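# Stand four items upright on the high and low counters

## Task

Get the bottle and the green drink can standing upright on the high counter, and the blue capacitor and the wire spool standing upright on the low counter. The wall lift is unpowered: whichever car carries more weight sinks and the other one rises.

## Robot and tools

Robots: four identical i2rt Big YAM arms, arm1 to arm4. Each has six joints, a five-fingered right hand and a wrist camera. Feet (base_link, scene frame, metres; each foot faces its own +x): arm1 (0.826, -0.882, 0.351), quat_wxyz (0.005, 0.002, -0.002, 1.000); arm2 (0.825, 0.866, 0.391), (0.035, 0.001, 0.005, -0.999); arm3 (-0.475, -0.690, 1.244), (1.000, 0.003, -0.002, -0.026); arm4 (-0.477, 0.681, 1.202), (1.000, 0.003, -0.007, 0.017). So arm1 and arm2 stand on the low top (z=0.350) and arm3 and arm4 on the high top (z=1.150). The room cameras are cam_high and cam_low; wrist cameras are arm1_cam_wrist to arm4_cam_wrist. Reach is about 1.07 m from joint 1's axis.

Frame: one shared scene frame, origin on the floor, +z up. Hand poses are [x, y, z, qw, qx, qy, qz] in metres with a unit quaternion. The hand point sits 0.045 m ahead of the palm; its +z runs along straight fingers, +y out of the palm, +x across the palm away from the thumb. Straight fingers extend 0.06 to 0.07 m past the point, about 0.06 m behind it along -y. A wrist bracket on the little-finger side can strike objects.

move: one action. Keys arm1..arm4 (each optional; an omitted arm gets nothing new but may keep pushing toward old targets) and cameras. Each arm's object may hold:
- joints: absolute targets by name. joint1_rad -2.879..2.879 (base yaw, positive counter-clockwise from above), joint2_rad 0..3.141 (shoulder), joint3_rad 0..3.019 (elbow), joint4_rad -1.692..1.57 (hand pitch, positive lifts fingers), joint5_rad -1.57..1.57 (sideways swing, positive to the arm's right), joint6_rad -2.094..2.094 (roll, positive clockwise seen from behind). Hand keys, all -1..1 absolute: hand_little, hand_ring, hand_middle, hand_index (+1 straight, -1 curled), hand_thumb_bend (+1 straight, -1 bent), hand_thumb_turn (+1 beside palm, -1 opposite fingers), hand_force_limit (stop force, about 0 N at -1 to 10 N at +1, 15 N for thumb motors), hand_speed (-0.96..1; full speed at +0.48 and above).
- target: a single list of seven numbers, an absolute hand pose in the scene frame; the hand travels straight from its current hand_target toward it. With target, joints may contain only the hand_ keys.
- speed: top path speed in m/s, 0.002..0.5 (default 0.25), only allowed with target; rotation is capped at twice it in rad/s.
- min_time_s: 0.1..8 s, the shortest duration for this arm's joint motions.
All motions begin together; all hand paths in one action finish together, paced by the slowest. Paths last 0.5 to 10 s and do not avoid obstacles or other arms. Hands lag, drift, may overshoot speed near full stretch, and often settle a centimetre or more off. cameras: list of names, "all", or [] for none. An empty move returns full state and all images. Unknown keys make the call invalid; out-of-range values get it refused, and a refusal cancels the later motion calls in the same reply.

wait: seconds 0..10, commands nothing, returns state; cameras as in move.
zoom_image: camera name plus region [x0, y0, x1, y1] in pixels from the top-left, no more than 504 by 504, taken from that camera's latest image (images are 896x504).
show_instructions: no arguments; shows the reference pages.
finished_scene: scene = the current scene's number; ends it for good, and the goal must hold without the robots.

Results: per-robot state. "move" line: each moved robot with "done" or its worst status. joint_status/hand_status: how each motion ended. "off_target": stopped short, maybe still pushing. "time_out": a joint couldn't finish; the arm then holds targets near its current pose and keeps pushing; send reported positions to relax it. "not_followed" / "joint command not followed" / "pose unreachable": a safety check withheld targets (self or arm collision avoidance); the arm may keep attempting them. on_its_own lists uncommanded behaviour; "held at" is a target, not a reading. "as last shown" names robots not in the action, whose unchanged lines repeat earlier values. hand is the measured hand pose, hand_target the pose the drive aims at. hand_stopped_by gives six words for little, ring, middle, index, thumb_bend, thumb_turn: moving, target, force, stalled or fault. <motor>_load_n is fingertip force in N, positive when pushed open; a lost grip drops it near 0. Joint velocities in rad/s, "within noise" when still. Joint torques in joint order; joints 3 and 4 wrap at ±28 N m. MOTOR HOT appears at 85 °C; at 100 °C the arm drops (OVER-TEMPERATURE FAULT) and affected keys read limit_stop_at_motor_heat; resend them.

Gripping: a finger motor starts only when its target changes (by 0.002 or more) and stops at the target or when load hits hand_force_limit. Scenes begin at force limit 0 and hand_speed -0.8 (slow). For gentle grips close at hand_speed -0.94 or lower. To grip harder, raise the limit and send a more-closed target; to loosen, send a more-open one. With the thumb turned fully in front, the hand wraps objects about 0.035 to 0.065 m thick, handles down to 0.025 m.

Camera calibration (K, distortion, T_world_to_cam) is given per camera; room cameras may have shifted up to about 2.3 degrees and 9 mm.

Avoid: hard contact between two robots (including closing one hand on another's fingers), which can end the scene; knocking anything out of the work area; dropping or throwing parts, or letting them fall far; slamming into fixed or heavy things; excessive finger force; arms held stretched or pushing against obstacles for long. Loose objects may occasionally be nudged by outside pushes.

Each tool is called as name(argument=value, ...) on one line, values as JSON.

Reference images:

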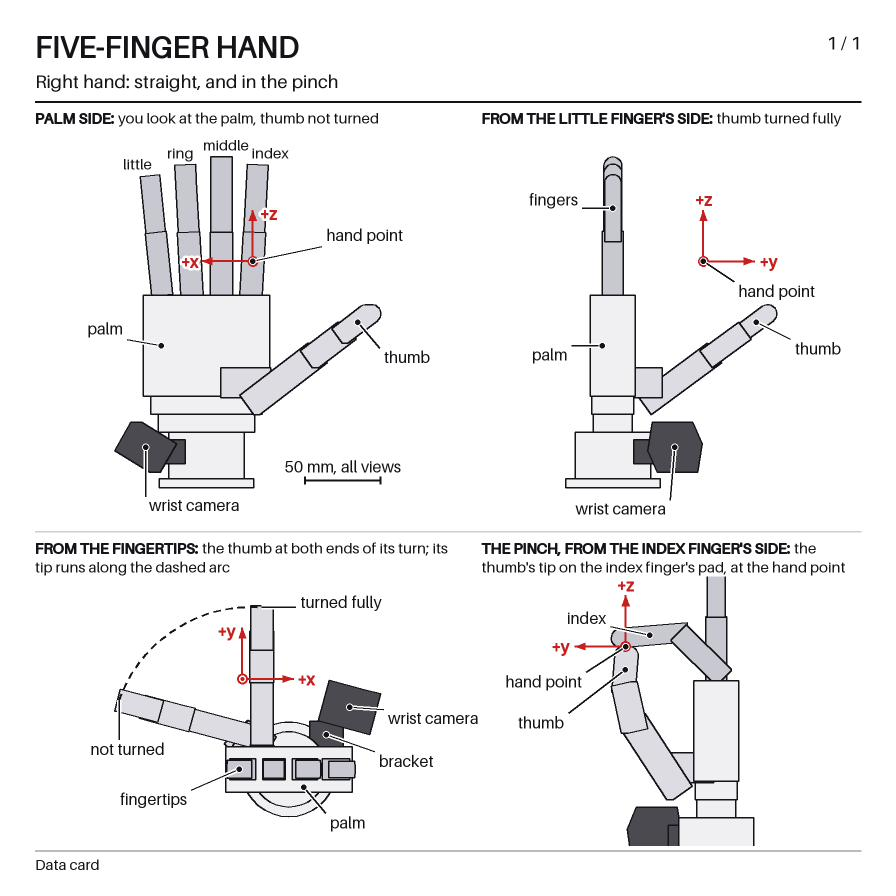

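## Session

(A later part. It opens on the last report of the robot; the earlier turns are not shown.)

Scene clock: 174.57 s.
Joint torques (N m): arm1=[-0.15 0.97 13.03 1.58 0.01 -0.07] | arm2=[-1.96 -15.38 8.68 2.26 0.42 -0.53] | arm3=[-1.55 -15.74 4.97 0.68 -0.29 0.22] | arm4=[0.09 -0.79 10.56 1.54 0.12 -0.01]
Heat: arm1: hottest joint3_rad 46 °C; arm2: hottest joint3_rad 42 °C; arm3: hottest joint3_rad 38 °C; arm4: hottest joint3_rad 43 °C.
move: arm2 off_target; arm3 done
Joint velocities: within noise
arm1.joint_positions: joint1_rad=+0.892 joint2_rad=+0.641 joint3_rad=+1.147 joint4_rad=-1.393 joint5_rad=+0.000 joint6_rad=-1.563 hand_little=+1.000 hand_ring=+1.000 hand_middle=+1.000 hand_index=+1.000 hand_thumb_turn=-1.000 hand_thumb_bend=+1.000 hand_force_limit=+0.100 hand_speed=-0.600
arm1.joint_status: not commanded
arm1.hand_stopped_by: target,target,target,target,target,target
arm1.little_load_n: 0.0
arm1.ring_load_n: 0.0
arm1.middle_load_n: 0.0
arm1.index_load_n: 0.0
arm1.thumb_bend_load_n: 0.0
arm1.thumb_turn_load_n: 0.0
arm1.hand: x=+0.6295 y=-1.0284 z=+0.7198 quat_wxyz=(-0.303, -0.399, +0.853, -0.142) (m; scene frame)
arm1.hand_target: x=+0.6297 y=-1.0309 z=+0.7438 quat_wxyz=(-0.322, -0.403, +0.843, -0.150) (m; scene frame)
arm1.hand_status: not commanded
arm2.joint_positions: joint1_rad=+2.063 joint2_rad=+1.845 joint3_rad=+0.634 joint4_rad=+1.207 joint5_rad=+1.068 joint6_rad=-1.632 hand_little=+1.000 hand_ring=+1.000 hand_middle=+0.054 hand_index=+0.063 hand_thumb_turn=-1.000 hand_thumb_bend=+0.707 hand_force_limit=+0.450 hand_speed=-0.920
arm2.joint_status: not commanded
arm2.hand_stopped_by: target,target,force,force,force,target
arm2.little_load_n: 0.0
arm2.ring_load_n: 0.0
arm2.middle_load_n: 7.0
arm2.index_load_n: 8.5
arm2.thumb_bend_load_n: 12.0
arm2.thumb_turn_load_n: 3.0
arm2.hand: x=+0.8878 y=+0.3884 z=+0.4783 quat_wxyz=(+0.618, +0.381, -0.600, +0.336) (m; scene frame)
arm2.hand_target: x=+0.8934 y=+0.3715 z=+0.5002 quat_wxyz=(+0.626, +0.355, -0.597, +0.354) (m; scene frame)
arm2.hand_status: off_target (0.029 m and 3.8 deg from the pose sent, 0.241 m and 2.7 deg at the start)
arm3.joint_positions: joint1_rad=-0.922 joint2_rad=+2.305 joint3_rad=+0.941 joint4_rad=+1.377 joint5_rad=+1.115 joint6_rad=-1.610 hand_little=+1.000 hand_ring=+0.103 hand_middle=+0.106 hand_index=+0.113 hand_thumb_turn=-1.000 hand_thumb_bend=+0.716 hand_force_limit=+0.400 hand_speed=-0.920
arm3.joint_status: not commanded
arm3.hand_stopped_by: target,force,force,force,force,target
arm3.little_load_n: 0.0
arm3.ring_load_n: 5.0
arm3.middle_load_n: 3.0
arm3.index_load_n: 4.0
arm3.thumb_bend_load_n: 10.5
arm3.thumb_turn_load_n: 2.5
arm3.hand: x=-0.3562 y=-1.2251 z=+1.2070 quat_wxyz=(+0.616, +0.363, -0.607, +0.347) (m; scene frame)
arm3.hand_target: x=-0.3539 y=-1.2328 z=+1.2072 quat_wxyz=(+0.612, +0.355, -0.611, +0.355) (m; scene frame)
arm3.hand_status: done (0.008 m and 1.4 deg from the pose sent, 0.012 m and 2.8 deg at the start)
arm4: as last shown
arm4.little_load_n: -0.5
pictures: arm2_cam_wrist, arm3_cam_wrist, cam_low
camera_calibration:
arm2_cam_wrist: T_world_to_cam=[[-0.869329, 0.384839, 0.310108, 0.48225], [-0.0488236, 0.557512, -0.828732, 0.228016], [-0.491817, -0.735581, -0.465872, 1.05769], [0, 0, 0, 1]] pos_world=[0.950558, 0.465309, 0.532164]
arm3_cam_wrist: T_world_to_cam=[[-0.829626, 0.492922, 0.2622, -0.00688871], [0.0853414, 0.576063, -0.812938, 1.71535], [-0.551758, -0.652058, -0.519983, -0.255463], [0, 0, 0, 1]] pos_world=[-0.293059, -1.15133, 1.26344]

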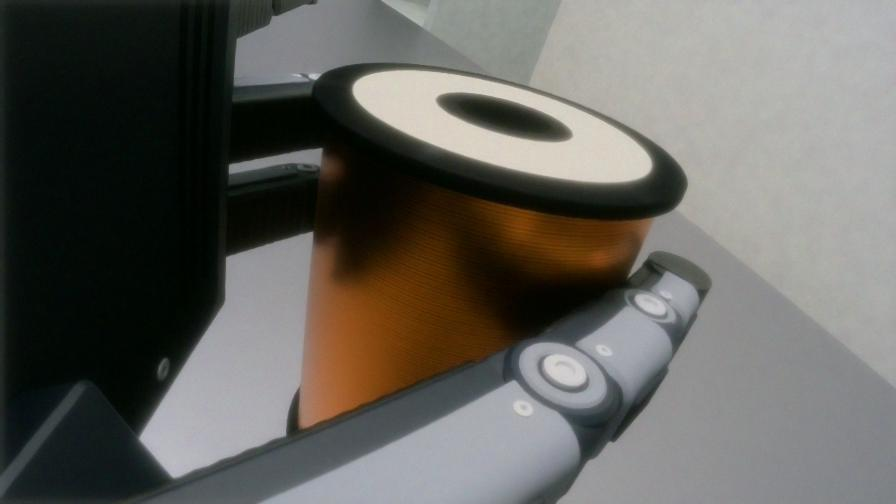

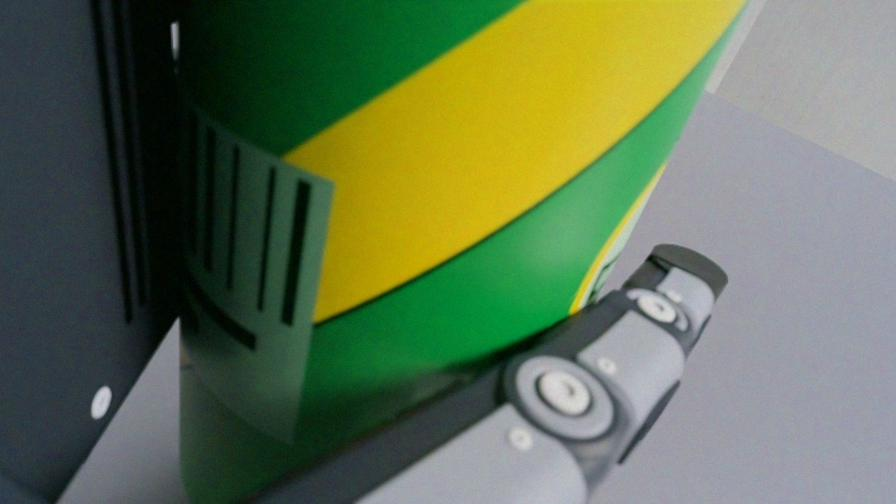

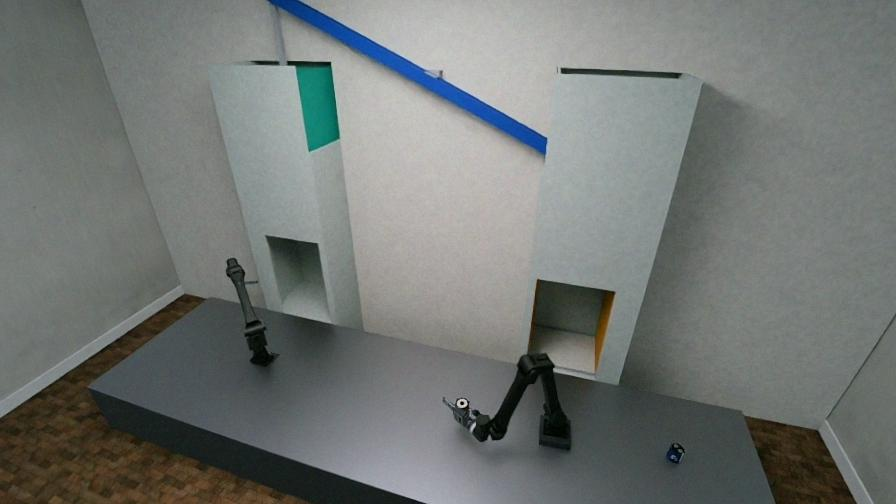

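move(arm2={"target": [0.894, 0.365, 0.44, 0.6313, 0.3149, -0.6085, 0.3653], "speed": 0.1}, arm3={"joints": {"hand_index": 0.4, "hand_middle": 0.4, "hand_ring": 0.4, "hand_thumb_bend": 1.0, "hand_speed": -0.85}}, cameras=["arm3_cam_wrist", "arm2_cam_wrist"])

Scene clock: 177.40 s.
Joint torques (N m): arm1=[-0.21 1.08 13.04 1.58 0.01 -0.08] | arm2=[-2.49 -17.14 6.22 2.14 0.21 -0.55] | arm3=[-1.44 -15.74 4.96 0.94 -0.04 0.05] | arm4=[-0.09 -0.79 10.48 1.43 0.11 -0.03]
Heat: arm1: hottest joint3_rad 46 °C; arm2: hottest joint3_rad 42 °C; arm3: hottest joint3_rad 38 °C; arm4: hottest joint3_rad 43 °C.
move: arm2 off_target; arm3 done
Joint velocities: within noise
arm1, arm4: as last shown
arm2.joint_positions: joint1_rad=+2.059 joint2_rad=+2.066 joint3_rad=+0.707 joint4_rad=+1.439 joint5_rad=+1.112 joint6_rad=-1.621 hand_little=+1.000 hand_ring=+1.000 hand_middle=+0.054 hand_index=+0.063 hand_thumb_turn=-1.000 hand_thumb_bend=+0.707 hand_force_limit=+0.450 hand_speed=-0.920
arm2.joint_status: not commanded
arm2.hand_stopped_by: target,target,force,force,force,target
arm2.little_load_n: 0.0
arm2.ring_load_n: 0.0
arm2.middle_load_n: 6.5
arm2.index_load_n: 8.0
arm2.thumb_bend_load_n: 12.5
arm2.thumb_turn_load_n: 3.0
arm2.hand: x=+0.8905 y=+0.3788 z=+0.4249 quat_wxyz=(+0.623, +0.334, -0.613, +0.353) (m; scene frame)
arm2.hand_target: x=+0.8938 y=+0.3659 z=+0.4401 quat_wxyz=(+0.630, +0.315, -0.609, +0.365) (m; scene frame)
arm2.hand_status: off_target (0.021 m and 2.8 deg from the pose sent, 0.045 m and 8.5 deg at the start)
arm3.joint_positions: joint1_rad=-0.922 joint2_rad=+2.305 joint3_rad=+0.941 joint4_rad=+1.369 joint5_rad=+1.110 joint6_rad=-1.595 hand_little=+1.000 hand_ring=+0.400 hand_middle=+0.400 hand_index=+0.400 hand_thumb_turn=-1.000 hand_thumb_bend=+1.000 hand_force_limit=+0.400 hand_speed=-0.850
arm3.joint_status: all done
arm3.hand_stopped_by: target,target,target,target,target,target
arm3.little_load_n: 0.0
arm3.ring_load_n: 0.0
arm3.middle_load_n: 0.0
arm3.index_load_n: 0.0
arm3.thumb_bend_load_n: 0.0
arm3.thumb_turn_load_n: 0.5
arm3.hand: x=-0.3552 y=-1.2258 z=+1.2051 quat_wxyz=(+0.612, +0.363, -0.609, +0.350) (m; scene frame)
arm3.hand_target: x=-0.3540 y=-1.2328 z=+1.2072 quat_wxyz=(+0.612, +0.355, -0.611, +0.355) (m; scene frame)
arm3.hand_status: not commanded
arm4.little_load_n: 0.0
arm4.thumb_turn_load_n: 0.5
pictures: arm2_cam_wrist, arm3_cam_wrist
camera_calibration:
arm2_cam_wrist: T_world_to_cam=[[-0.863753, 0.44693, 0.232775, 0.50931], [0.0221921, 0.495222, -0.868483, 0.166447], [-0.503427, -0.744989, -0.437668, 1.02896], [0, 0, 0, 1]] pos_world=[0.954232, 0.456513, 0.476347]
arm3_cam_wrist: T_world_to_cam=[[-0.834206, 0.488878, 0.255146, -0.00331448], [0.089242, 0.576261, -0.812378, 1.71524], [-0.544185, -0.654921, -0.524349, -0.251972], [0, 0, 0, 1]] pos_world=[-0.292955, -1.15183, 1.26215]

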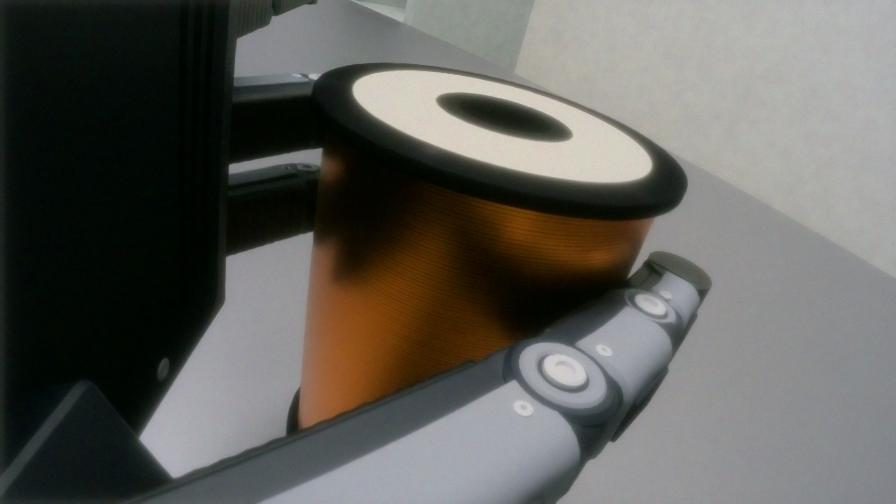

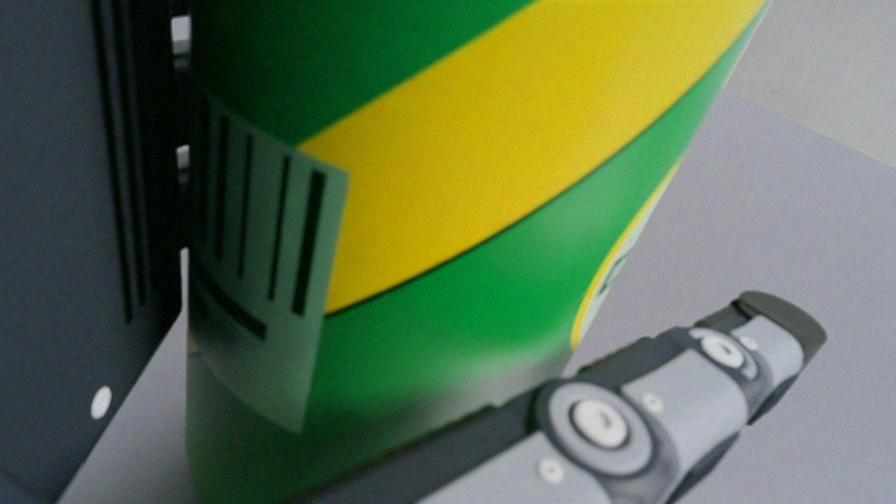

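move(arm2={"target": [0.894, 0.365, 0.427, 0.6313, 0.3149, -0.6085, 0.3653], "speed": 0.06}, arm3={"joints": {"hand_index": 1.0, "hand_middle": 1.0, "hand_ring": 1.0, "hand_speed": -0.5}}, cameras=[])

move(arm2={"target": [0.894, 0.365, 0.418, 0.6313, 0.3149, -0.6085, 0.3653], "speed": 0.06}, arm3={"target": [-0.29, -1.12, 1.21, 0.6114, 0.3552, -0.6114, 0.3552], "speed": 0.1}, cameras=["arm3_cam_wrist", "arm2_cam_wrist", "cam_high", "cam_low"])

Scene clock: 178.97 s.
Joint torques (N m): arm1=[-0.26 1.14 12.96 1.61 0 -0.08] | arm2=[-2.37 -17.26 5.83 2.19 0.18 -0.54] | arm3=[-1.61 -15.79 4.97 0.96 -0.03 0.05] | arm4=[0.32 -0.91 10.4 1.58 0.1 -0.02]
Heat: arm1: hottest joint3_rad 46 °C; arm2: hottest joint3_rad 41 °C; arm3: hottest joint3_rad 38 °C; arm4: hottest joint3_rad 43 °C.
move: arm2 off_target; arm3 done
Joint velocities: within noise
arm1: as last shown
arm2.joint_positions: joint1_rad=+2.059 joint2_rad=+2.108 joint3_rad=+0.716 joint4_rad=+1.471 joint5_rad=+1.113 joint6_rad=-1.621 hand_little=+1.000 hand_ring=+1.000 hand_middle=+0.054 hand_index=+0.063 hand_thumb_turn=-1.000 hand_thumb_bend=+0.707 hand_force_limit=+0.450 hand_speed=-0.920
arm2.joint_status: not commanded
arm2.hand_stopped_by: target,target,force,force,force,target
arm2.little_load_n: 0.0
arm2.ring_load_n: 0.0
arm2.middle_load_n: 7.0
arm2.index_load_n: 8.5
arm2.thumb_bend_load_n: 12.5
arm2.thumb_turn_load_n: 3.0
arm2.hand: x=+0.8906 y=+0.3788 z=+0.4122 quat_wxyz=(+0.623, +0.334, -0.613, +0.353) (m; scene frame)
arm2.hand_target: x=+0.8938 y=+0.3659 z=+0.4271 quat_wxyz=(+0.630, +0.315, -0.609, +0.365) (m; scene frame)
arm2.hand_status: off_target (0.020 m and 2.8 deg from the pose sent, 0.014 m and 2.8 deg at the start)
arm3.joint_positions: joint1_rad=-0.922 joint2_rad=+2.305 joint3_rad=+0.941 joint4_rad=+1.369 joint5_rad=+1.109 joint6_rad=-1.594 hand_little=+1.000 hand_ring=+1.000 hand_middle=+1.000 hand_index=+1.000 hand_thumb_turn=-1.000 hand_thumb_bend=+1.000 hand_force_limit=+0.400 hand_speed=-0.500
arm3.joint_status: all done
arm3.hand_stopped_by: target,target,target,target,target,target
arm3.little_load_n: 0.0
arm3.ring_load_n: 0.0
arm3.middle_load_n: 0.5
arm3.index_load_n: 0.0
arm3.thumb_bend_load_n: 0.0
arm3.thumb_turn_load_n: 0.5
arm3.hand: x=-0.3552 y=-1.2259 z=+1.2051 quat_wxyz=(+0.612, +0.363, -0.609, +0.351) (m; scene frame)
arm3.hand_target: x=-0.3540 y=-1.2328 z=+1.2072 quat_wxyz=(+0.612, +0.355, -0.611, +0.355) (m; scene frame)
arm3.hand_status: not commanded
arm4.joint_positions: joint1_rad=+1.001 joint2_rad=+0.808 joint3_rad=+0.292 joint4_rad=+0.406 joint5_rad=+1.047 joint6_rad=-1.554 hand_little=+1.000 hand_ring=+1.000 hand_middle=+1.000 hand_index=+1.000 hand_thumb_turn=-1.000 hand_thumb_bend=+1.000 hand_force_limit=+0.400 hand_speed=+0.300
arm4.joint_status: not commanded
arm4.hand_stopped_by: target,target,target,target,target,target
arm4.little_load_n: 0.0
arm4.ring_load_n: 0.0
arm4.middle_load_n: 0.0
arm4.index_load_n: 0.0
arm4.thumb_bend_load_n: 0.0
arm4.thumb_turn_load_n: 0.0
arm4.hand: x=-0.1780 y=+0.7993 z=+1.4245 quat_wxyz=(+0.030, +0.721, +0.021, +0.692) (m; scene frame)
arm4.hand_target: x=-0.1790 y=+0.8029 z=+1.4293 quat_wxyz=(+0.023, +0.719, +0.020, +0.694) (m; scene frame)
arm4.hand_status: not commanded
pictures: none
No camera images: "cameras" was empty.

Scene clock: 181.03 s.
Joint torques (N m): arm1=[-0.26 1.14 13 1.55 0.01 -0.08] | arm2=[-2.55 -17.32 5.46 2.21 0.15 -0.57] | arm3=[-0.79 -15.97 1.59 1.51 0.11 -0.11] | arm4=[0.38 -0.67 10.48 1.46 0.1 -0.02]
Heat: arm1: hottest joint3_rad 46 °C; arm2: hottest joint3_rad 41 °C; arm3: hottest joint3_rad 38 °C; arm4: hottest joint3_rad 43 °C.
move: arm2 off_target; arm3 done
Joint velocities: within noise
arm1, arm4: as last shown
arm1.thumb_turn_load_n: 0.5
arm2.joint_positions: joint1_rad=+2.058 joint2_rad=+2.136 joint3_rad=+0.726 joint4_rad=+1.493 joint5_rad=+1.113 joint6_rad=-1.621 hand_little=+1.000 hand_ring=+1.000 hand_middle=+0.054 hand_index=+0.063 hand_thumb_turn=-1.000 hand_thumb_bend=+0.707 hand_force_limit=+0.450 hand_speed=-0.920
arm2.joint_status: not commanded
arm2.hand_stopped_by: target,target,force,force,force,target
arm2.little_load_n: 0.0
arm2.ring_load_n: 0.0
arm2.middle_load_n: 6.5
arm2.index_load_n: 8.0
arm2.thumb_bend_load_n: 12.5
arm2.thumb_turn_load_n: 3.0
arm2.hand: x=+0.8911 y=+0.3777 z=+0.4045 quat_wxyz=(+0.623, +0.332, -0.613, +0.355) (m; scene frame)
arm2.hand_target: x=+0.8937 y=+0.3656 z=+0.4180 quat_wxyz=(+0.630, +0.315, -0.609, +0.365) (m; scene frame)
arm2.hand_status: off_target (0.019 m and 2.5 deg from the pose sent, 0.015 m and 2.7 deg at the start)
arm3.joint_positions: joint1_rad=-0.670 joint2_rad=+2.298 joint3_rad=+0.846 joint4_rad=+1.462 joint5_rad=+1.371 joint6_rad=-1.596 hand_little=+1.000 hand_ring=+1.000 hand_middle=+1.000 hand_index=+1.000 hand_thumb_turn=-1.000 hand_thumb_bend=+1.000 hand_force_limit=+0.400 hand_speed=-0.500
arm3.joint_status: not commanded
arm3.hand_stopped_by: target,target,target,target,target,target
arm3.little_load_n: 0.0
arm3.ring_load_n: 0.0
arm3.middle_load_n: 0.0
arm3.index_load_n: 0.0
arm3.thumb_bend_load_n: 0.0
arm3.thumb_turn_load_n: 0.5
arm3.hand: x=-0.2923 y=-1.1217 z=+1.2024 quat_wxyz=(+0.613, +0.359, -0.611, +0.348) (m; scene frame)
arm3.hand_target: x=-0.2900 y=-1.1200 z=+1.2099 quat_wxyz=(+0.611, +0.355, -0.612, +0.355) (m; scene frame)
arm3.hand_status: done (0.008 m and 0.9 deg from the pose sent, 0.124 m and 1.1 deg at the start)
pictures: arm2_cam_wrist, arm3_cam_wrist, cam_high, cam_low
camera_calibration:
arm2_cam_wrist: T_world_to_cam=[[-0.863778, 0.448859, 0.228939, 0.515946], [0.0249159, 0.491852, -0.870322, 0.148895], [-0.503256, -0.746061, -0.436035, 1.01913], [0, 0, 0, 1]] pos_world=[0.954835, 0.45551, 0.455841]
arm3_cam_wrist: T_world_to_cam=[[-0.830461, 0.496828, 0.251983, 0.0127693], [0.0970226, 0.574412, -0.812796, 1.64815], [-0.548562, -0.650547, -0.525231, -0.146296], [0, 0, 0, 1]] pos_world=[-0.229555, -1.04823, 1.25955]

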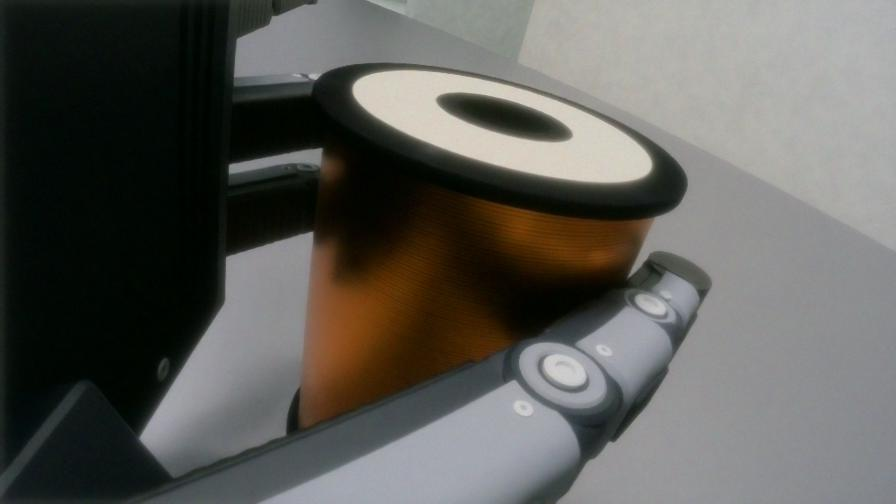

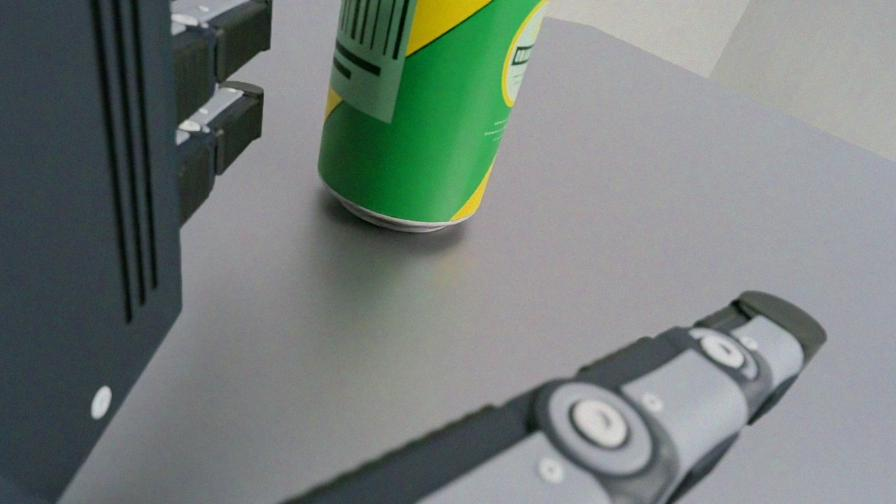

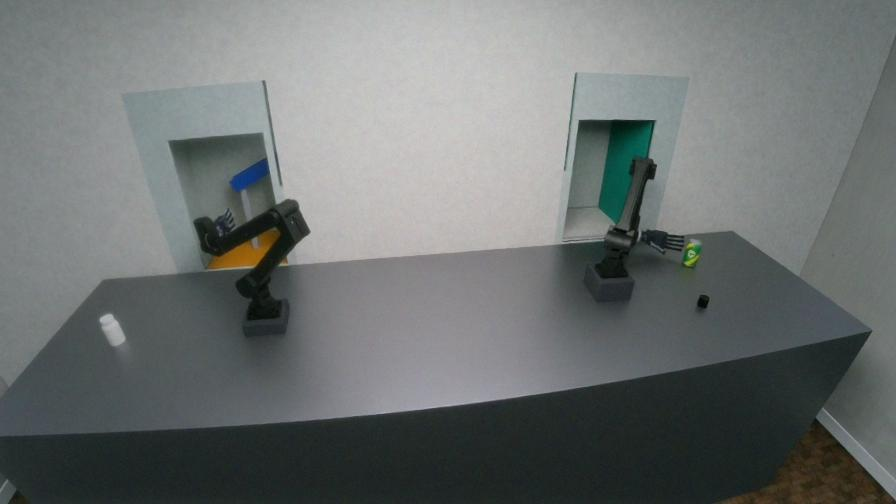

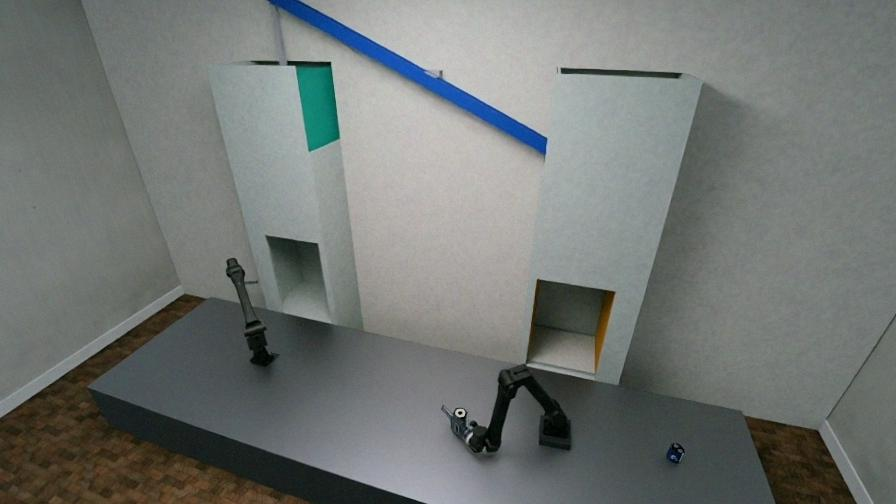

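move(arm2={"target": [0.894, 0.367, 0.408, 0.6313, 0.3149, -0.6085, 0.3653], "speed": 0.06}, cameras=["arm2_cam_wrist"])

move(arm2={"target": [0.893, 0.371, 0.398, 0.6255, 0.3290, -0.6130, 0.3530], "speed": 0.06}, cameras=["arm2_cam_wrist", "cam_low"])

Scene clock: 182.33 s.
Joint torques (N m): arm1=[-0.21 1.03 13 1.55 0.01 -0.09] | arm2=[-2.26 -16.5 5.26 2.14 0.04 -0.32] | arm3=[-0.62 -16.03 1.58 1.58 0.1 -0.1] | arm4=[0.21 -0.73 10.45 1.58 0.11 -0.03]
Heat: arm1: hottest joint3_rad 47 °C; arm2: hottest joint3_rad 41 °C; arm3: hottest joint3_rad 38 °C; arm4: hottest joint3_rad 43 °C.
move: arm2 off_target
Joint velocities: within noise
arm1, arm3, arm4: as last shown
arm1.middle_load_n: -0.5
arm1.thumb_turn_load_n: 0.0
arm2.joint_positions: joint1_rad=+2.058 joint2_rad=+2.154 joint3_rad=+0.732 joint4_rad=+1.529 joint5_rad=+1.117 joint6_rad=-1.642 hand_little=+1.000 hand_ring=+1.000 hand_middle=+0.054 hand_index=+0.063 hand_thumb_turn=-1.000 hand_thumb_bend=+0.707 hand_force_limit=+0.450 hand_speed=-0.920
arm2.joint_status: not commanded
arm2.hand_stopped_by: target,target,force,force,force,target
arm2.little_load_n: 0.0
arm2.ring_load_n: 0.0
arm2.middle_load_n: 7.5
arm2.index_load_n: 6.5
arm2.thumb_bend_load_n: 13.0
arm2.thumb_turn_load_n: -0.5
arm2.hand: x=+0.8904 y=+0.3781 z=+0.4027 quat_wxyz=(+0.627, +0.329, -0.611, +0.355) (m; scene frame)
arm2.hand_target: x=+0.8938 y=+0.3675 z=+0.4081 quat_wxyz=(+0.630, +0.315, -0.609, +0.365) (m; scene frame)
arm2.hand_status: off_target (0.013 m and 2.0 deg from the pose sent, 0.012 m and 2.5 deg at the start)
arm3.joint_positions: joint1_rad=-0.670 joint2_rad=+2.298 joint3_rad=+0.846 joint4_rad=+1.462 joint5_rad=+1.371 joint6_rad=-1.597 hand_little=+1.000 hand_ring=+1.000 hand_middle=+1.000 hand_index=+1.000 hand_thumb_turn=-1.000 hand_thumb_bend=+1.000 hand_force_limit=+0.400 hand_speed=-0.500
arm3.thumb_turn_load_n: 0.0
arm3.hand: x=-0.2924 y=-1.1217 z=+1.2025 quat_wxyz=(+0.613, +0.359, -0.611, +0.348) (m; scene frame)
pictures: arm2_cam_wrist
camera_calibration:
arm2_cam_wrist: T_world_to_cam=[[-0.860442, 0.455236, 0.228909, 0.510146], [0.0233064, 0.483931, -0.874796, 0.153348], [-0.509015, -0.747376, -0.427004, 1.02031], [0, 0, 0, 1]] pos_world=[0.95473, 0.456108, 0.453048]

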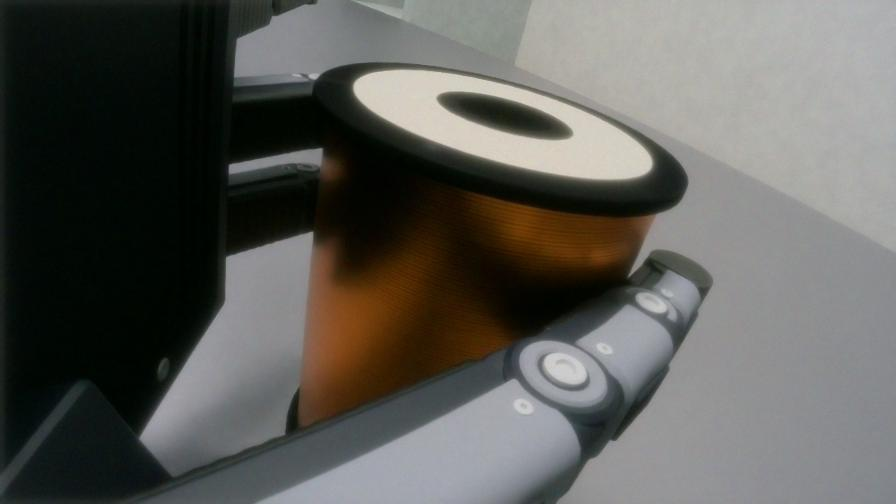

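Scene clock: 183.30 s.
Joint torques (N m): arm1=[-0.21 1.03 12.97 1.57 0.01 -0.07] | arm2=[-1.96 -16.09 4.4 0.49 0.06 0.03] | arm3=[-0.79 -15.97 1.61 1.57 0.1 -0.11] | arm4=[-0.03 -0.73 10.51 1.54 0.1 -0.06]
Heat: arm1: hottest joint3_rad 47 °C; arm2: hottest joint3_rad 41 °C; arm3: hottest joint3_rad 37 °C; arm4: hottest joint3_rad 43 °C.
move: arm2 done
Joint velocities: within noise
arm1, arm3, arm4: as last shown
arm1.middle_load_n: 0.0
arm1.index_load_n: -0.5
arm2.joint_positions: joint1_rad=+2.057 joint2_rad=+2.154 joint3_rad=+0.733 joint4_rad=+1.517 joint5_rad=+1.117 joint6_rad=-1.642 hand_little=+1.000 hand_ring=+1.000 hand_middle=+0.054 hand_index=+0.063 hand_thumb_turn=-1.000 hand_thumb_bend=+0.707 hand_force_limit=+0.450 hand_speed=-0.920
arm2.joint_status: not commanded
arm2.hand_stopped_by: target,target,force,force,force,target
arm2.little_load_n: 0.0
arm2.ring_load_n: 0.0
arm2.middle_load_n: 8.0
arm2.index_load_n: 5.5
arm2.thumb_bend_load_n: 12.0
arm2.thumb_turn_load_n: -2.0
arm2.hand: x=+0.8900 y=+0.3779 z=+0.4015 quat_wxyz=(+0.628, +0.332, -0.611, +0.351) (m; scene frame)
arm2.hand_target: x=+0.8929 y=+0.3712 z=+0.3981 quat_wxyz=(+0.626, +0.329, -0.613, +0.353) (m; scene frame)
arm2.hand_status: done (0.008 m and 0.6 deg from the pose sent, 0.009 m and 0.4 deg at the start)
arm3.thumb_turn_load_n: 0.5
pictures: arm2_cam_wrist, cam_low
camera_calibration:
arm2_cam_wrist: T_world_to_cam=[[-0.858537, 0.453888, 0.238536, 0.505034], [0.0185344, 0.492374, -0.870186, 0.151669], [-0.512416, -0.742666, -0.431134, 1.0223], [0, 0, 0, 1]] pos_world=[0.954623, 0.455322, 0.452261]

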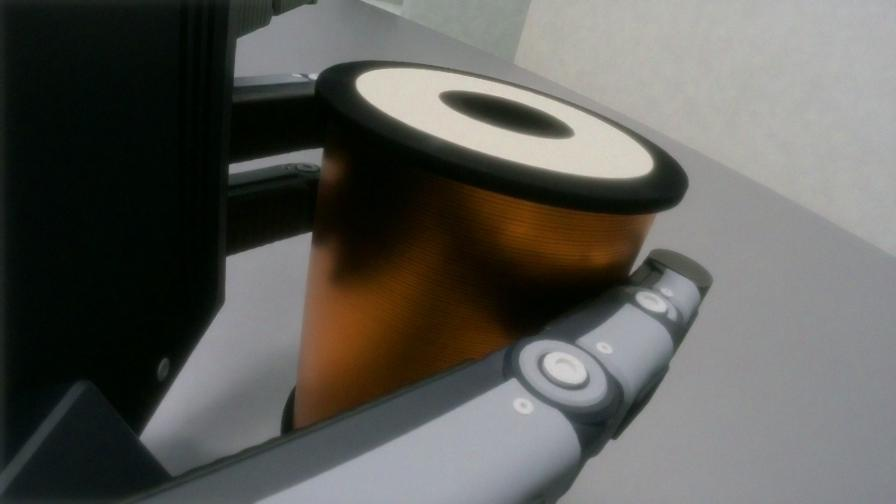

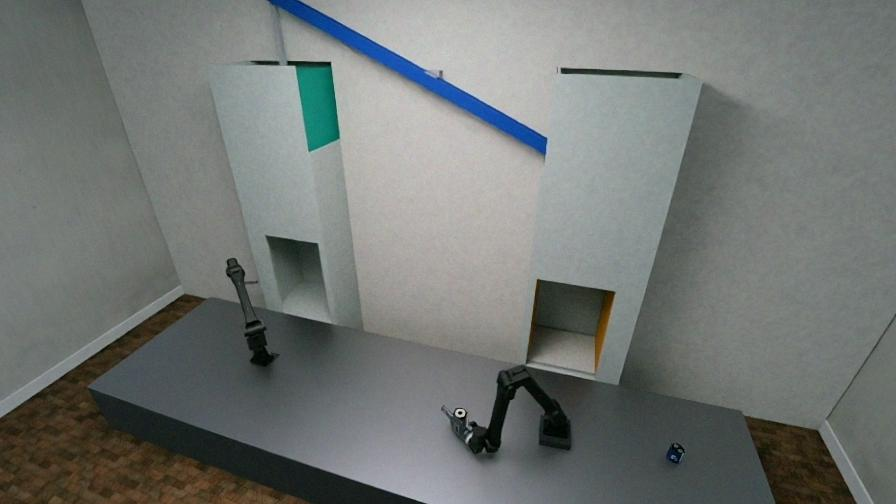

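Contact. Release the spool.

move(arm2={"joints": {"hand_index": 0.3, "hand_middle": 0.3, "hand_thumb_bend": 1.0, "hand_speed": -0.85}}, cameras=["arm2_cam_wrist"])

move(arm2={"joints": {"hand_index": 1.0, "hand_middle": 1.0, "hand_speed": -0.5}}, cameras=["arm2_cam_wrist"])

move(arm2={"target": [0.963, 0.481, 0.405, 0.62, 0.34, -0.62, 0.34], "speed": 0.1}, cameras=["arm2_cam_wrist", "cam_high", "cam_low"])

Scene clock: 185.50 s.
Joint torques (N m): arm1=[-0.21 1.14 13.01 1.58 0.02 -0.08] | arm2=[-1.85 -16.09 4.22 0.54 0.02 0.01] | arm3=[-0.62 -16.09 1.59 1.54 0.1 -0.09] | arm4=[0.15 -0.67 10.54 1.51 0.11 -0.03]
Heat: arm1: hottest joint3_rad 47 °C; arm2: hottest joint3_rad 41 °C; arm3: hottest joint3_rad 37 °C; arm4: hottest joint3_rad 43 °C.
move: arm2 done
Joint velocities: within noise
arm1, arm3, arm4: as last shown
arm1.index_load_n: 0.0
arm2.joint_positions: joint1_rad=+2.056 joint2_rad=+2.154 joint3_rad=+0.735 joint4_rad=+1.514 joint5_rad=+1.119 joint6_rad=-1.640 hand_little=+1.000 hand_ring=+1.000 hand_middle=+0.300 hand_index=+0.300 hand_thumb_turn=-1.000 hand_thumb_bend=+1.000 hand_force_limit=+0.450 hand_speed=-0.850
arm2.joint_status: all done
arm2.hand_stopped_by: target,target,target,target,target,target
arm2.little_load_n: 0.0
arm2.ring_load_n: 0.0
arm2.middle_load_n: 0.0
arm2.index_load_n: 0.0
arm2.thumb_bend_load_n: 0.0
arm2.thumb_turn_load_n: 0.0
arm2.hand: x=+0.8898 y=+0.3774 z=+0.4014 quat_wxyz=(+0.628, +0.331, -0.611, +0.350) (m; scene frame)
arm2.hand_target: x=+0.8929 y=+0.3712 z=+0.3981 quat_wxyz=(+0.626, +0.329, -0.613, +0.353) (m; scene frame)
arm2.hand_status: not commanded
arm4.thumb_turn_load_n: 0.5
pictures: arm2_cam_wrist
camera_calibration:
arm2_cam_wrist: T_world_to_cam=[[-0.857873, 0.455802, 0.237275, 0.504396], [0.0207864, 0.492151, -0.870261, 0.149859], [-0.513442, -0.741641, -0.431678, 1.02258], [0, 0, 0, 1]] pos_world=[0.954625, 0.454726, 0.452159]

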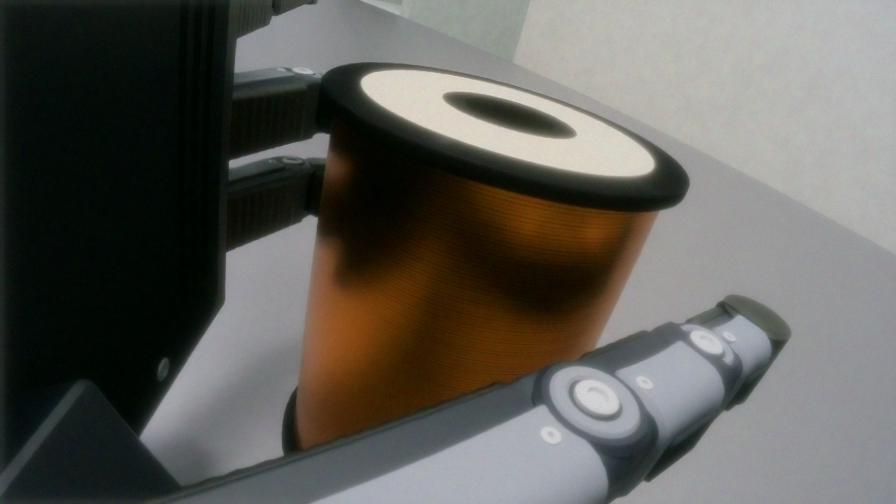

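Scene clock: 186.50 s.
Joint torques (N m): arm1=[-0.15 1.03 13.03 1.55 0.01 -0.07] | arm2=[-2.02 -16.03 4.21 0.55 0.02 0] | arm3=[-0.56 -15.97 1.61 1.54 0.11 -0.1] | arm4=[0.09 -0.56 10.47 1.52 0.12 -0.03]
Heat: arm1: hottest joint3_rad 47 °C; arm2: hottest joint3_rad 40 °C; arm3: hottest joint3_rad 37 °C; arm4: hottest joint3_rad 43 °C.
move: arm2 done
Joint velocities: within noise
arm1, arm3, arm4: as last shown
arm1.ring_load_n: 0.5
arm1.thumb_turn_load_n: 0.5
arm2.joint_positions: joint1_rad=+2.056 joint2_rad=+2.154 joint3_rad=+0.735 joint4_rad=+1.514 joint5_rad=+1.119 joint6_rad=-1.639 hand_little=+1.000 hand_ring=+1.000 hand_middle=+1.000 hand_index=+1.000 hand_thumb_turn=-1.000 hand_thumb_bend=+1.000 hand_force_limit=+0.450 hand_speed=-0.500
arm2.joint_status: all done
arm2.hand_stopped_by: target,target,target,target,target,target
arm2.little_load_n: 0.0
arm2.ring_load_n: 0.0
arm2.middle_load_n: 0.0
arm2.index_load_n: -0.5
arm2.thumb_bend_load_n: 0.0
arm2.thumb_turn_load_n: 0.5
arm2.hand: x=+0.8898 y=+0.3774 z=+0.4014 quat_wxyz=(+0.627, +0.331, -0.611, +0.351) (m; scene frame)
arm2.hand_target: x=+0.8929 y=+0.3712 z=+0.3981 quat_wxyz=(+0.626, +0.329, -0.613, +0.353) (m; scene frame)
arm2.hand_status: not commanded
pictures: arm2_cam_wrist
camera_calibration:
arm2_cam_wrist: T_world_to_cam=[[-0.85802, 0.455927, 0.236499, 0.504832], [0.0213525, 0.491725, -0.870489, 0.149614], [-0.513172, -0.741847, -0.431645, 1.0224], [0, 0, 0, 1]] pos_world=[0.954626, 0.454725, 0.452158]

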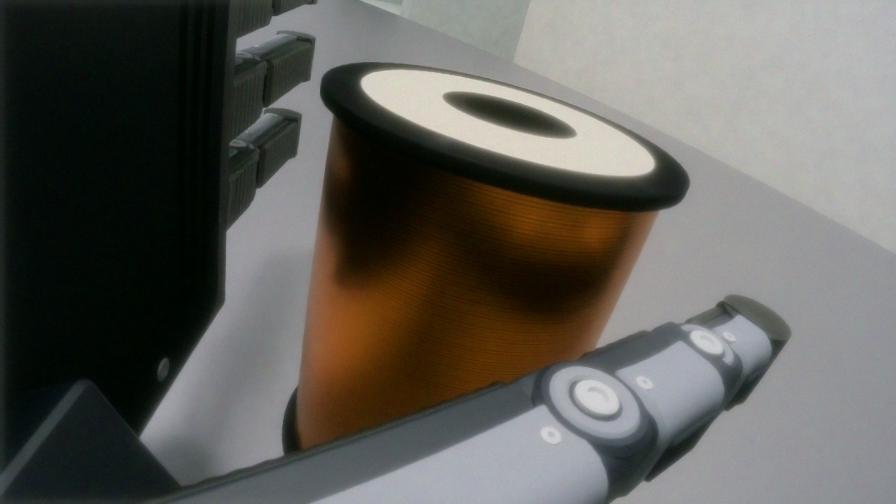

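Scene clock: 188.47 s.
Joint torques (N m): arm1=[-0.26 1.08 13 1.55 0.01 -0.08] | arm2=[-1.38 -18.08 1.24 1.14 0.29 0.02] | arm3=[-0.79 -15.85 1.57 1.57 0.1 -0.1] | arm4=[0.44 -0.44 10.54 1.48 0.12 -0.01]
Heat: arm1: hottest joint3_rad 47 °C; arm2: hottest joint3_rad 40 °C; arm3: hottest joint3_rad 37 °C; arm4: hottest joint3_rad 43 °C.
move: arm2 off_target
Joint velocities: within noise
arm1.joint_positions: joint1_rad=+0.892 joint2_rad=+0.641 joint3_rad=+1.147 joint4_rad=-1.393 joint5_rad=+0.000 joint6_rad=-1.563 hand_little=+1.000 hand_ring=+1.000 hand_middle=+1.000 hand_index=+1.000 hand_thumb_turn=-1.000 hand_thumb_bend=+1.000 hand_force_limit=+0.100 hand_speed=-0.600
arm1.joint_status: not commanded
arm1.hand_stopped_by: target,target,target,target,target,target
arm1.little_load_n: 0.0
arm1.ring_load_n: 0.0
arm1.middle_load_n: 0.0
arm1.index_load_n: 0.0
arm1.thumb_bend_load_n: 0.0
arm1.thumb_turn_load_n: 0.0
arm1.hand: x=+0.6295 y=-1.0284 z=+0.7198 quat_wxyz=(-0.303, -0.399, +0.853, -0.142) (m; scene frame)
arm1.hand_target: x=+0.6297 y=-1.0309 z=+0.7438 quat_wxyz=(-0.322, -0.403, +0.843, -0.150) (m; scene frame)
arm1.hand_status: not commanded
arm2.joint_positions: joint1_rad=+2.356 joint2_rad=+2.130 joint3_rad=+0.648 joint4_rad=+1.514 joint5_rad=+1.424 joint6_rad=-1.637 hand_little=+1.000 hand_ring=+1.000 hand_middle=+1.000 hand_index=+1.000 hand_thumb_turn=-1.000 hand_thumb_bend=+1.000 hand_force_limit=+0.450 hand_speed=-0.500
arm2.joint_status: not commanded
arm2.hand_stopped_by: target,target,target,target,target,target
arm2.little_load_n: 0.0
arm2.ring_load_n: 0.0
arm2.middle_load_n: 0.0
arm2.index_load_n: 0.0
arm2.thumb_bend_load_n: 0.0
arm2.thumb_turn_load_n: 0.5
arm2.hand: x=+0.9612 y=+0.4804 z=+0.3970 quat_wxyz=(+0.625, +0.352, -0.615, +0.327) (m; scene frame)
arm2.hand_target: x=+0.9630 y=+0.4810 z=+0.4049 quat_wxyz=(+0.620, +0.340, -0.620, +0.340) (m; scene frame)
arm2.hand_status: off_target (0.008 m and 2.2 deg from the pose sent, 0.127 m and 2.0 deg at the start)
arm3, arm4: as last shown
arm4.little_load_n: 0.5
arm4.thumb_turn_load_n: 0.0
pictures: arm2_cam_wrist, cam_high, cam_low
camera_calibration:
arm2_cam_wrist: T_world_to_cam=[[-0.849913, 0.444579, 0.282839, 0.499327], [0.00366931, 0.541755, -0.840529, 0.0747191], [-0.526911, -0.713338, -0.462075, 1.14514], [0, 0, 0, 1]] pos_world=[1.0275, 0.554405, 0.450717]

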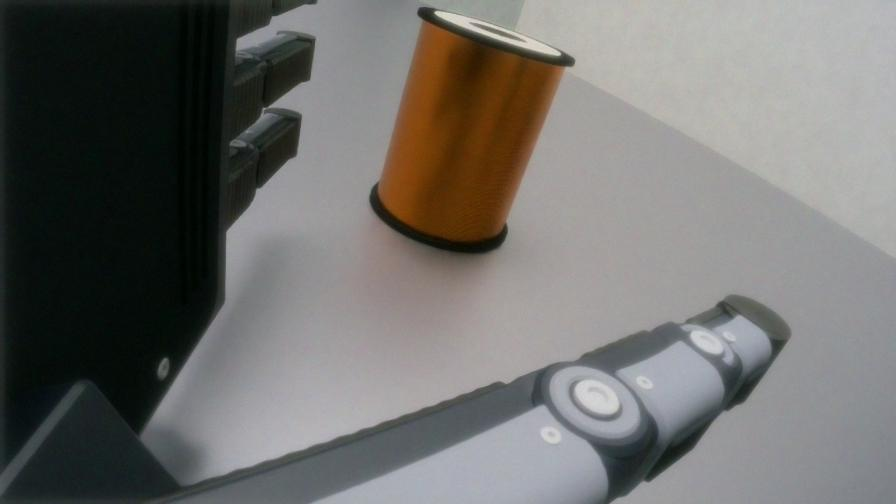

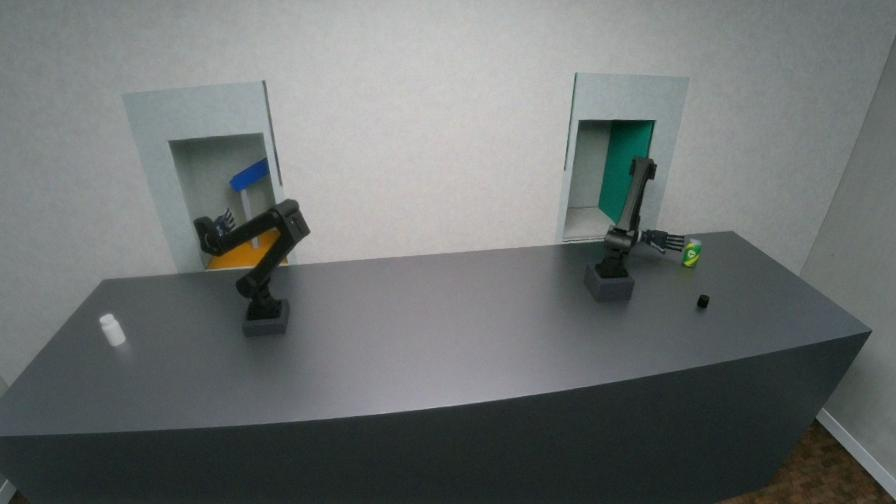

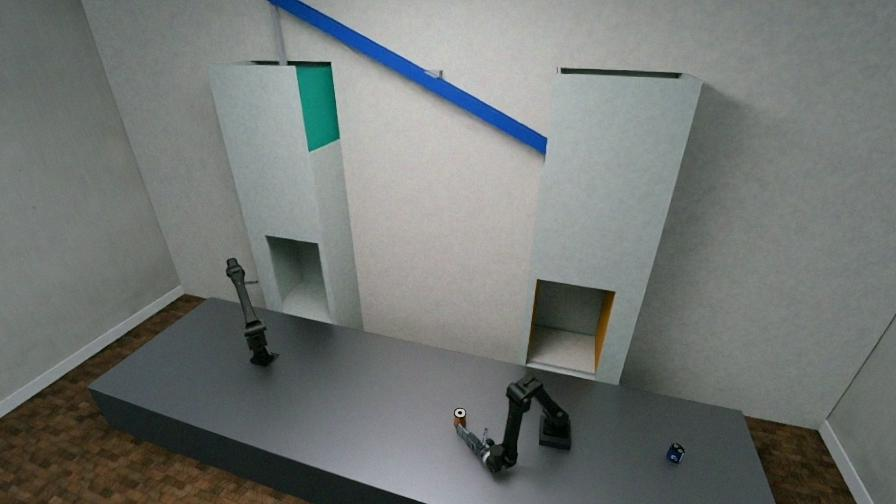

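finished_scene(scene=1)

The scene is finished: the task was done.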